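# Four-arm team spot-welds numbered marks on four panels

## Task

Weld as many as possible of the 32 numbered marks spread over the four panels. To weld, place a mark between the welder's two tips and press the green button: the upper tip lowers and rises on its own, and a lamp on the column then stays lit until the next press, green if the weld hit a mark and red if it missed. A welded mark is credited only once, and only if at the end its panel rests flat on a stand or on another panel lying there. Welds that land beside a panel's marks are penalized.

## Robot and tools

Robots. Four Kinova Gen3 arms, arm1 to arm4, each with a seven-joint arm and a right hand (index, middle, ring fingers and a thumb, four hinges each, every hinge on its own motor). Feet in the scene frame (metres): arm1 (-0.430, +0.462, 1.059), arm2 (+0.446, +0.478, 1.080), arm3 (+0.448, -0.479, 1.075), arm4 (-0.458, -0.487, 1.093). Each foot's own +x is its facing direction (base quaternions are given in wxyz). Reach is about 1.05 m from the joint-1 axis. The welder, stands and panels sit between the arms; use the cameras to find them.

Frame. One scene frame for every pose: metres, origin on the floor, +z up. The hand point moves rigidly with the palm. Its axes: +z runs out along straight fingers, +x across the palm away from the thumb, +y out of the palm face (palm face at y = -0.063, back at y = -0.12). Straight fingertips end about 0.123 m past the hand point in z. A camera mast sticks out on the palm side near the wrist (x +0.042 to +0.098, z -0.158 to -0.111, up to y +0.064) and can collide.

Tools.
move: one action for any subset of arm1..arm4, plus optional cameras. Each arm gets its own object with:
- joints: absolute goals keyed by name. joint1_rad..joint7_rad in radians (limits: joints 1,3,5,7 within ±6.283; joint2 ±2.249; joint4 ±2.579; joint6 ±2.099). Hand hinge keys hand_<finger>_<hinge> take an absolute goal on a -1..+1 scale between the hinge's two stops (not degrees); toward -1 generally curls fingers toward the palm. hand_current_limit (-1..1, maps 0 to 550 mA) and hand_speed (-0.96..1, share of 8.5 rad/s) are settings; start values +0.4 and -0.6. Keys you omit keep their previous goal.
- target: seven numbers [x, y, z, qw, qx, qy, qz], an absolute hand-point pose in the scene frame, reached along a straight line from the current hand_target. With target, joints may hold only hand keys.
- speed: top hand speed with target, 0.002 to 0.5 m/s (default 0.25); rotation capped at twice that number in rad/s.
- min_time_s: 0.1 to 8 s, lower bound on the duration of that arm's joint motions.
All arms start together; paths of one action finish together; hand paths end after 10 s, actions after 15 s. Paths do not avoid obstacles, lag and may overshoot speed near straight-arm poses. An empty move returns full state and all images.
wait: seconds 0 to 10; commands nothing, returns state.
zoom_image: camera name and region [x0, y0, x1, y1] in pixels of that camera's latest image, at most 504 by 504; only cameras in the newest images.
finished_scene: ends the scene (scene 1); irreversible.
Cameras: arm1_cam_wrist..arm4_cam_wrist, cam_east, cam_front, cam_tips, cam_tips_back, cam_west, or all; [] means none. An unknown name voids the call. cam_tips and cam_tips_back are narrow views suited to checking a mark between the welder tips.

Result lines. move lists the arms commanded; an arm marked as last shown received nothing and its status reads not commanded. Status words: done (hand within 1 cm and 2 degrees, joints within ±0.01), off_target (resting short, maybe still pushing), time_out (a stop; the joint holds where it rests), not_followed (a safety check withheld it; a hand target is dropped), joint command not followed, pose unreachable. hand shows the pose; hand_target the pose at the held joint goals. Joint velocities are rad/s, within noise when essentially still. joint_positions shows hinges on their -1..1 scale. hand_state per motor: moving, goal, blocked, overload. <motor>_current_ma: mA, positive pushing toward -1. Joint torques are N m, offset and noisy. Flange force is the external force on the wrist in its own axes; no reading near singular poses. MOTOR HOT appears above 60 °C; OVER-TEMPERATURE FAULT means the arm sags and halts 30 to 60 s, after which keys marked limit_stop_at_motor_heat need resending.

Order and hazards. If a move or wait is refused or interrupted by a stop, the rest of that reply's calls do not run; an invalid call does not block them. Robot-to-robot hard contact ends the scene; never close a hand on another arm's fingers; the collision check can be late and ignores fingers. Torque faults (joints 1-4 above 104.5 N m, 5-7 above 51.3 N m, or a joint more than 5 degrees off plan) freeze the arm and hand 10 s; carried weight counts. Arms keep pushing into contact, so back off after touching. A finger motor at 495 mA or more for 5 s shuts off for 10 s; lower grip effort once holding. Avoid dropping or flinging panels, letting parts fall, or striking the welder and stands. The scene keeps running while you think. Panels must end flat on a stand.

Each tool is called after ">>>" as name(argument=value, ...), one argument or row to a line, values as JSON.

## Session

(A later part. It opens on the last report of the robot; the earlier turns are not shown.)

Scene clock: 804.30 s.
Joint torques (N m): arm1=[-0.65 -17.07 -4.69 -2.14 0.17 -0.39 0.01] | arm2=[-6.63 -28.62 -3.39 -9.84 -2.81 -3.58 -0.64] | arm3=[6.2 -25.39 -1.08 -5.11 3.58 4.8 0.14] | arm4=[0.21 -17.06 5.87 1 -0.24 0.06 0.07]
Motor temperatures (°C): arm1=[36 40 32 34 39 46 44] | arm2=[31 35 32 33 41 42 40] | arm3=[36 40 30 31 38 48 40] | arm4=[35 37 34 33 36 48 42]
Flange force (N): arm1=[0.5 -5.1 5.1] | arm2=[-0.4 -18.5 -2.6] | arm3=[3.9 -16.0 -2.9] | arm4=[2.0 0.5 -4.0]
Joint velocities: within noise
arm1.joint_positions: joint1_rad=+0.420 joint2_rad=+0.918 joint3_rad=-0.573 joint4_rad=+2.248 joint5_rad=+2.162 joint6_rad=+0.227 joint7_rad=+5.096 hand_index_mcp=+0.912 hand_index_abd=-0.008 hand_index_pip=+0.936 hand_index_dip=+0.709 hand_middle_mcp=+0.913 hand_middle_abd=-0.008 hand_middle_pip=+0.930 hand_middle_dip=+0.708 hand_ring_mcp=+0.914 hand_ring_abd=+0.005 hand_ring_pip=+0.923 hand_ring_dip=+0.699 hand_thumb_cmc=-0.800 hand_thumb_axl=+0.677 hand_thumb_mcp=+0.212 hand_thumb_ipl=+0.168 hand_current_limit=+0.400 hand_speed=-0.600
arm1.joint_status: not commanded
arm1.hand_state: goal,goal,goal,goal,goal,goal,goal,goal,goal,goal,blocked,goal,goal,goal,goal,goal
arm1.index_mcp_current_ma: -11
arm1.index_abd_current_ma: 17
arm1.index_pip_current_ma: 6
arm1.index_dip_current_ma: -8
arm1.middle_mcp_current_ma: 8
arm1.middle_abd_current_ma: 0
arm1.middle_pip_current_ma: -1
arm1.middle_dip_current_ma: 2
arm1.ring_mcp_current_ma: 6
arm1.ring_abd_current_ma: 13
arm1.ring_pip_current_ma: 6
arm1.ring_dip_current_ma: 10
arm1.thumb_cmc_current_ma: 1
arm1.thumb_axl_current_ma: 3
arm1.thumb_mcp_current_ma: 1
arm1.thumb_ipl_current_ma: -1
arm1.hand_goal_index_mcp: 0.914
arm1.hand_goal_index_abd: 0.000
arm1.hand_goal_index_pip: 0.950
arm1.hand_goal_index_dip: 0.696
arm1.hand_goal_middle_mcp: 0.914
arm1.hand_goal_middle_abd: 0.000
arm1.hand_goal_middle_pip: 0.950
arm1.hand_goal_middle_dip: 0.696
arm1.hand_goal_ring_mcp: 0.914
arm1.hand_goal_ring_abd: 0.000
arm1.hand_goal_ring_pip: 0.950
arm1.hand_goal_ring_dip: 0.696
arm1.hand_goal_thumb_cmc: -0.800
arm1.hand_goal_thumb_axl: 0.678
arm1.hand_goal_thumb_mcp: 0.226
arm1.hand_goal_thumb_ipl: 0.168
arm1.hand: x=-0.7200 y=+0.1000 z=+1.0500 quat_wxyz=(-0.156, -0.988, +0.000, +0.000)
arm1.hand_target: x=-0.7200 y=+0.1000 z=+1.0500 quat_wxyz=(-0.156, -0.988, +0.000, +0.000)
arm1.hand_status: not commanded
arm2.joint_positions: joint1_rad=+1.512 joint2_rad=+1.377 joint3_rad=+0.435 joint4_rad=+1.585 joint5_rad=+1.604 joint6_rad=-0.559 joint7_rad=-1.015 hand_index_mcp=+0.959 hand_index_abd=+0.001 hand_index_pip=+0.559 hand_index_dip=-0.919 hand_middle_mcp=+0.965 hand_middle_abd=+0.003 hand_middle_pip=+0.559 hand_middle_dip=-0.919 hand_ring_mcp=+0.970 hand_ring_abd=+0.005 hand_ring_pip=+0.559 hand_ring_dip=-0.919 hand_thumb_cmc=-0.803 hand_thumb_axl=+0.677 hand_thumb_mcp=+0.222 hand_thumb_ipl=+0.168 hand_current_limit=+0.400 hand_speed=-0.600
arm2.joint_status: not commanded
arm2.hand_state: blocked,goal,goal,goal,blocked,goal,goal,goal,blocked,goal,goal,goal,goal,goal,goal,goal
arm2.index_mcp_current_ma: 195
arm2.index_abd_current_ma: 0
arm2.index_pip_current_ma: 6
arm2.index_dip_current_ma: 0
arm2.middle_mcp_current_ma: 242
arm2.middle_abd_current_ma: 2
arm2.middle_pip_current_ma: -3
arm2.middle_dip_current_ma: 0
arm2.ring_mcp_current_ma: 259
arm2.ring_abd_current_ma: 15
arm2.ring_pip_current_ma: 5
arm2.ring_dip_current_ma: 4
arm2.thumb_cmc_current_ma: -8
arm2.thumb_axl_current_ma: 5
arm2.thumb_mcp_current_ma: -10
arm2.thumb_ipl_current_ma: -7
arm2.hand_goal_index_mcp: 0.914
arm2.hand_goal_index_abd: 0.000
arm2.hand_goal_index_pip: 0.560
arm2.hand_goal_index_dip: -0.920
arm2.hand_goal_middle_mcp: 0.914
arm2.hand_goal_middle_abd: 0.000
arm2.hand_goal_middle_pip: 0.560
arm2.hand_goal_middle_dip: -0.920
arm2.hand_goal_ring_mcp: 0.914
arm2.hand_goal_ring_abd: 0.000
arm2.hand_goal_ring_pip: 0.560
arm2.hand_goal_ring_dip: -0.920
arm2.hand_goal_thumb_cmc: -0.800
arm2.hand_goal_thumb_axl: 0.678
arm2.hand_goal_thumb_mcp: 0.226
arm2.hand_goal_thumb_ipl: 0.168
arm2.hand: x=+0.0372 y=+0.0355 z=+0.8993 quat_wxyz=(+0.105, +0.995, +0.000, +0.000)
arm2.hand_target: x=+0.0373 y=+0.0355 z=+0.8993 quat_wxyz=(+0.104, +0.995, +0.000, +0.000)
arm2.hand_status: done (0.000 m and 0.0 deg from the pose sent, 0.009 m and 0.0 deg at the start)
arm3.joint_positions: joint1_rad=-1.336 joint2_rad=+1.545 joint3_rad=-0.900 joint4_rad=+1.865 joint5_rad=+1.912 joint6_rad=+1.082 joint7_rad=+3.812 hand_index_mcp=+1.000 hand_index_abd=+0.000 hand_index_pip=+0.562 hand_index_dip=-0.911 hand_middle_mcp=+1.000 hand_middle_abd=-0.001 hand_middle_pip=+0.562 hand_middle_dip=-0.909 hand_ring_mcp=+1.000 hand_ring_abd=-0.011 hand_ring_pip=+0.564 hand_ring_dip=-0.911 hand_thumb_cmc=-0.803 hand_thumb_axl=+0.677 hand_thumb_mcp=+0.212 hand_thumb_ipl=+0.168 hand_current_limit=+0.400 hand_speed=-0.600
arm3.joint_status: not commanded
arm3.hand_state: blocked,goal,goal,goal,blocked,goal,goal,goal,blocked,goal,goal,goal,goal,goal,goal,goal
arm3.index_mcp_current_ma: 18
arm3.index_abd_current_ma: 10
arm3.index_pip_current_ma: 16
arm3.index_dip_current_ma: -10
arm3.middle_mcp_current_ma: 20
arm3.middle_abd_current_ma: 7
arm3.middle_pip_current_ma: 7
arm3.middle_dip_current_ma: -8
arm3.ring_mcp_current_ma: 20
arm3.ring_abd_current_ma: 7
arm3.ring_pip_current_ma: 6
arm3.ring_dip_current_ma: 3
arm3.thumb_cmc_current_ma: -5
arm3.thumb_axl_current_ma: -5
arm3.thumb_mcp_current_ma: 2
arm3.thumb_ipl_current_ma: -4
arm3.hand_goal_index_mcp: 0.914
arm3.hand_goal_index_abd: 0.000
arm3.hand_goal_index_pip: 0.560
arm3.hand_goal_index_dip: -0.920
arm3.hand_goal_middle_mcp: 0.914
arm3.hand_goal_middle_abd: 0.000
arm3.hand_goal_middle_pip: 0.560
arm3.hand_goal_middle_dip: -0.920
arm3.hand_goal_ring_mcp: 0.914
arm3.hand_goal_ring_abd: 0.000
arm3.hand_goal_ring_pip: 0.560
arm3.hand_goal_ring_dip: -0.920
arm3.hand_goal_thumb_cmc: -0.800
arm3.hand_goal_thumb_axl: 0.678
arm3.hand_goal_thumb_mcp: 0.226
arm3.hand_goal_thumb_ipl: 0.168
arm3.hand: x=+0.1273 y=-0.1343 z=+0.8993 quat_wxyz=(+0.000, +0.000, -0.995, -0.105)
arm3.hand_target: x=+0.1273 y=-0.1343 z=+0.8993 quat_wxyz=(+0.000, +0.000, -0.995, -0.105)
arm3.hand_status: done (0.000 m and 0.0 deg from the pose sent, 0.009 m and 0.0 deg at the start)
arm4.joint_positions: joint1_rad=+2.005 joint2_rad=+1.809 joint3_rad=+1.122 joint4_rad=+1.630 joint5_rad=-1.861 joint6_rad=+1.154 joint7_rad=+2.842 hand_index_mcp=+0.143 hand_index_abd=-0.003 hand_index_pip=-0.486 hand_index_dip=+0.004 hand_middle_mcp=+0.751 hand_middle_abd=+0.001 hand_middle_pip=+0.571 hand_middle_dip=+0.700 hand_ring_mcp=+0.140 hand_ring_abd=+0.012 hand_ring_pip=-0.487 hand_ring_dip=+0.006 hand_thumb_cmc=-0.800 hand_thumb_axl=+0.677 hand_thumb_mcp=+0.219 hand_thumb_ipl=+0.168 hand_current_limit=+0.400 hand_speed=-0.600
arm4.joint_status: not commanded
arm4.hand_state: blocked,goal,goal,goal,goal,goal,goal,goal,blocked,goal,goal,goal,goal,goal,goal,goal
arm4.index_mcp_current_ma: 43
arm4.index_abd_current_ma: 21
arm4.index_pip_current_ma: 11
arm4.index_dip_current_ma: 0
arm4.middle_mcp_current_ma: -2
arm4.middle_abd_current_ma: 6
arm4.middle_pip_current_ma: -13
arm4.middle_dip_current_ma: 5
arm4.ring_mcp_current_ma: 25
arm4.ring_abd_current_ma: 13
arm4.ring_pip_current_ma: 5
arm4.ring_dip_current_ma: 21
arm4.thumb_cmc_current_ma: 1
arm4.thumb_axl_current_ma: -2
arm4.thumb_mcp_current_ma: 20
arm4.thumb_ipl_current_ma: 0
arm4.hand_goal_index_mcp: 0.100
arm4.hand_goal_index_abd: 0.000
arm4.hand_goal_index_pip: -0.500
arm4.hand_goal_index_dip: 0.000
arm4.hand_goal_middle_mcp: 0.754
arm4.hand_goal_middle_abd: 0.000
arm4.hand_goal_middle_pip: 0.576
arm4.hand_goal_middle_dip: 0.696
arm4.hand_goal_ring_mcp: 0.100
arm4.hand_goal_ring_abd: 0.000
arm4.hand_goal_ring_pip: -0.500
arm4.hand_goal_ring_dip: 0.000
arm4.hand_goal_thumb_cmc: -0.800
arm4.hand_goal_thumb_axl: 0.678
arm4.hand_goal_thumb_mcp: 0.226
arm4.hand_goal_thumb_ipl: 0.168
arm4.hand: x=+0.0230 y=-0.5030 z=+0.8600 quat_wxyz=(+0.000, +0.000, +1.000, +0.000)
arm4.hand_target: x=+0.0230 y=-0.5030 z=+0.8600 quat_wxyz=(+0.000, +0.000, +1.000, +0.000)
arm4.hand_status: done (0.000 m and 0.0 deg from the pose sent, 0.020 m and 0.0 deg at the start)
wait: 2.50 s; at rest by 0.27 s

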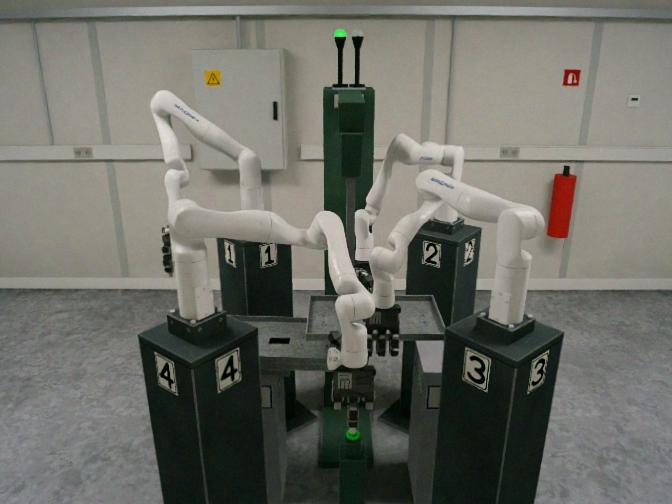

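>>> move(
  arm2={"target": [0.0379, 0.1343, 0.908, 0.1045, 0.9945, 0, 0], "speed": 0.08},
  arm3={"target": [0.1279, -0.0355, 0.908, 0, 0, 0.9945, 0.1045], "speed": 0.08},
  arm4={"target": [0.023, -0.503, 0.880, 0, 0, 1, 0], "speed": 0.08},
  cameras=["cam_tips"],
)

>>> zoom_image(
  camera="cam_tips",
  region=[240, 180, 360, 270],
)

Scene clock: 806.70 s.
Joint torques (N m): arm1=[-0.75 -17.14 -4.66 -2.17 0.14 -0.35 -0.01] | arm2=[-7.2 -25.55 -5.57 -6.69 -1.49 -5.59 -0.27] | arm3=[5.19 -27.81 -2.76 -7.5 4.83 2.74 0.39] | arm4=[0.16 -18.35 6.85 1.11 -0.32 0.04 0.07]
Motor temperatures (°C): arm1=[36 40 32 34 39 46 44] | arm2=[31 35 32 33 41 42 40] | arm3=[36 40 30 31 38 48 40] | arm4=[35 37 34 33 36 48 42]
Flange force (N): arm1=[0.7 -5.6 5.3] | arm2=[-1.8 -18.4 -2.6] | arm3=[1.9 -15.1 -2.4] | arm4=[1.9 0.4 -0.6]
move: arm2 done; arm3 done; arm4 done
Joint velocities: within noise
arm1: as last shown
arm1.index_mcp_current_ma: -7
arm1.index_abd_current_ma: 15
arm1.index_pip_current_ma: 11
arm1.index_dip_current_ma: 0
arm1.middle_mcp_current_ma: 11
arm1.middle_abd_current_ma: 2
arm1.middle_pip_current_ma: 4
arm1.middle_dip_current_ma: 3
arm1.ring_abd_current_ma: 5
arm1.ring_pip_current_ma: 4
arm1.ring_dip_current_ma: 5
arm1.thumb_cmc_current_ma: 5
arm1.thumb_axl_current_ma: -4
arm1.thumb_mcp_current_ma: 3
arm1.thumb_ipl_current_ma: -4
arm2.joint_positions: joint1_rad=+1.668 joint2_rad=+1.336 joint3_rad=+0.421 joint4_rad=+1.785 joint5_rad=+1.406 joint6_rad=-0.575 joint7_rad=-0.595 hand_index_mcp=+0.960 hand_index_abd=+0.000 hand_index_pip=+0.559 hand_index_dip=-0.919 hand_middle_mcp=+0.965 hand_middle_abd=+0.003 hand_middle_pip=+0.559 hand_middle_dip=-0.919 hand_ring_mcp=+0.970 hand_ring_abd=+0.004 hand_ring_pip=+0.559 hand_ring_dip=-0.919 hand_thumb_cmc=-0.803 hand_thumb_axl=+0.677 hand_thumb_mcp=+0.222 hand_thumb_ipl=+0.168 hand_current_limit=+0.400 hand_speed=-0.600
arm2.joint_status: not commanded
arm2.hand_state: blocked,goal,goal,goal,blocked,goal,goal,goal,blocked,goal,goal,goal,goal,goal,goal,goal
arm2.index_mcp_current_ma: 203
arm2.index_abd_current_ma: -8
arm2.index_pip_current_ma: 2
arm2.index_dip_current_ma: 3
arm2.middle_mcp_current_ma: 235
arm2.middle_abd_current_ma: 5
arm2.middle_pip_current_ma: -5
arm2.middle_dip_current_ma: 1
arm2.ring_mcp_current_ma: 250
arm2.ring_abd_current_ma: 13
arm2.ring_pip_current_ma: 8
arm2.ring_dip_current_ma: 3
arm2.thumb_cmc_current_ma: -4
arm2.thumb_axl_current_ma: 8
arm2.thumb_mcp_current_ma: -13
arm2.thumb_ipl_current_ma: -5
arm2.hand_goal_index_mcp: 0.914
arm2.hand_goal_index_abd: 0.000
arm2.hand_goal_index_pip: 0.560
arm2.hand_goal_index_dip: -0.920
arm2.hand_goal_middle_mcp: 0.914
arm2.hand_goal_middle_abd: 0.000
arm2.hand_goal_middle_pip: 0.560
arm2.hand_goal_middle_dip: -0.920
arm2.hand_goal_ring_mcp: 0.914
arm2.hand_goal_ring_abd: 0.000
arm2.hand_goal_ring_pip: 0.560
arm2.hand_goal_ring_dip: -0.920
arm2.hand_goal_thumb_cmc: -0.800
arm2.hand_goal_thumb_axl: 0.678
arm2.hand_goal_thumb_mcp: 0.226
arm2.hand_goal_thumb_ipl: 0.168
arm2.hand: x=+0.0379 y=+0.1343 z=+0.9080 quat_wxyz=(+0.105, +0.995, +0.000, +0.000)
arm2.hand_target: x=+0.0379 y=+0.1343 z=+0.9080 quat_wxyz=(+0.104, +0.995, +0.000, +0.000)
arm2.hand_status: done (0.000 m and 0.0 deg from the pose sent, 0.099 m and 0.0 deg at the start)
arm3.joint_positions: joint1_rad=-1.216 joint2_rad=+1.498 joint3_rad=-0.878 joint4_rad=+1.686 joint5_rad=+1.785 joint6_rad=+0.980 joint7_rad=+4.145 hand_index_mcp=+1.000 hand_index_abd=+0.000 hand_index_pip=+0.562 hand_index_dip=-0.911 hand_middle_mcp=+1.000 hand_middle_abd=-0.001 hand_middle_pip=+0.562 hand_middle_dip=-0.909 hand_ring_mcp=+1.000 hand_ring_abd=-0.012 hand_ring_pip=+0.564 hand_ring_dip=-0.911 hand_thumb_cmc=-0.803 hand_thumb_axl=+0.677 hand_thumb_mcp=+0.212 hand_thumb_ipl=+0.168 hand_current_limit=+0.400 hand_speed=-0.600
arm3.joint_status: not commanded
arm3.hand_state: blocked,goal,goal,goal,blocked,goal,goal,goal,blocked,goal,goal,goal,goal,goal,goal,goal
arm3.index_mcp_current_ma: 15
arm3.index_abd_current_ma: 10
arm3.index_pip_current_ma: 8
arm3.index_dip_current_ma: -8
arm3.middle_mcp_current_ma: 22
arm3.middle_abd_current_ma: 6
arm3.middle_pip_current_ma: 9
arm3.middle_dip_current_ma: -5
arm3.ring_mcp_current_ma: 16
arm3.ring_abd_current_ma: 3
arm3.ring_pip_current_ma: 4
arm3.ring_dip_current_ma: -1
arm3.thumb_cmc_current_ma: -1
arm3.thumb_axl_current_ma: -4
arm3.thumb_mcp_current_ma: 0
arm3.thumb_ipl_current_ma: -9
arm3.hand_goal_index_mcp: 0.914
arm3.hand_goal_index_abd: 0.000
arm3.hand_goal_index_pip: 0.560
arm3.hand_goal_index_dip: -0.920
arm3.hand_goal_middle_mcp: 0.914
arm3.hand_goal_middle_abd: 0.000
arm3.hand_goal_middle_pip: 0.560
arm3.hand_goal_middle_dip: -0.920
arm3.hand_goal_ring_mcp: 0.914
arm3.hand_goal_ring_abd: 0.000
arm3.hand_goal_ring_pip: 0.560
arm3.hand_goal_ring_dip: -0.920
arm3.hand_goal_thumb_cmc: -0.800
arm3.hand_goal_thumb_axl: 0.678
arm3.hand_goal_thumb_mcp: 0.226
arm3.hand_goal_thumb_ipl: 0.168
arm3.hand: x=+0.1279 y=-0.0355 z=+0.9080 quat_wxyz=(+0.000, +0.000, -0.995, -0.105)
arm3.hand_target: x=+0.1279 y=-0.0355 z=+0.9080 quat_wxyz=(+0.000, +0.000, -0.995, -0.105)
arm3.hand_status: done (0.000 m and 0.0 deg from the pose sent, 0.099 m and 0.0 deg at the start)
arm4.joint_positions: joint1_rad=+2.000 joint2_rad=+1.776 joint3_rad=+1.141 joint4_rad=+1.661 joint5_rad=-1.835 joint6_rad=+1.175 joint7_rad=+2.850 hand_index_mcp=+0.143 hand_index_abd=-0.004 hand_index_pip=-0.486 hand_index_dip=+0.004 hand_middle_mcp=+0.749 hand_middle_abd=+0.003 hand_middle_pip=+0.571 hand_middle_dip=+0.700 hand_ring_mcp=+0.140 hand_ring_abd=+0.012 hand_ring_pip=-0.487 hand_ring_dip=+0.006 hand_thumb_cmc=-0.801 hand_thumb_axl=+0.677 hand_thumb_mcp=+0.219 hand_thumb_ipl=+0.168 hand_current_limit=+0.400 hand_speed=-0.600
arm4.joint_status: not commanded
arm4.hand_state: blocked,goal,goal,goal,goal,goal,goal,goal,blocked,goal,goal,goal,goal,goal,goal,goal
arm4.index_mcp_current_ma: 33
arm4.index_abd_current_ma: 2
arm4.index_pip_current_ma: 13
arm4.index_dip_current_ma: 5
arm4.middle_mcp_current_ma: -5
arm4.middle_abd_current_ma: 2
arm4.middle_pip_current_ma: -1
arm4.middle_dip_current_ma: -20
arm4.ring_mcp_current_ma: 33
arm4.ring_abd_current_ma: 15
arm4.ring_pip_current_ma: 0
arm4.ring_dip_current_ma: 8
arm4.thumb_cmc_current_ma: 3
arm4.thumb_axl_current_ma: 15
arm4.thumb_mcp_current_ma: -6
arm4.thumb_ipl_current_ma: 1
arm4.hand_goal_index_mcp: 0.100
arm4.hand_goal_index_abd: 0.000
arm4.hand_goal_index_pip: -0.500
arm4.hand_goal_index_dip: 0.000
arm4.hand_goal_middle_mcp: 0.754
arm4.hand_goal_middle_abd: 0.000
arm4.hand_goal_middle_pip: 0.576
arm4.hand_goal_middle_dip: 0.696
arm4.hand_goal_ring_mcp: 0.100
arm4.hand_goal_ring_abd: 0.000
arm4.hand_goal_ring_pip: -0.500
arm4.hand_goal_ring_dip: 0.000
arm4.hand_goal_thumb_cmc: -0.800
arm4.hand_goal_thumb_axl: 0.678
arm4.hand_goal_thumb_mcp: 0.226
arm4.hand_goal_thumb_ipl: 0.168
arm4.hand: x=+0.0230 y=-0.5030 z=+0.8800 quat_wxyz=(+0.000, +0.000, +1.000, +0.000)
arm4.hand_target: x=+0.0230 y=-0.5030 z=+0.8800 quat_wxyz=(+0.000, +0.000, +1.000, +0.000)
arm4.hand_status: done (0.000 m and 0.0 deg from the pose sent, 0.020 m and 0.0 deg at the start)

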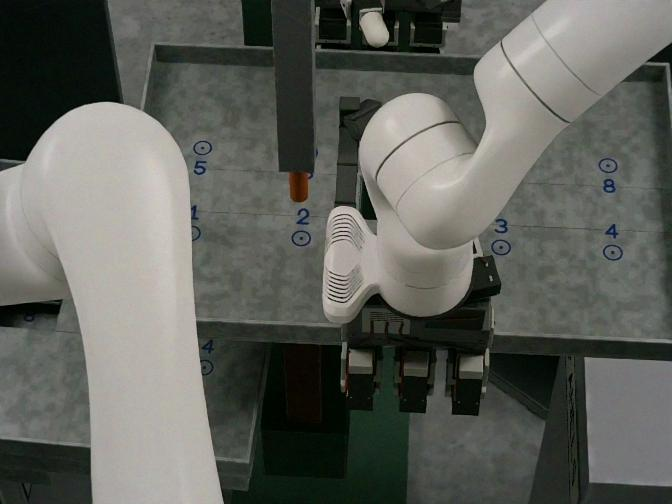

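Scaled by 4.200.

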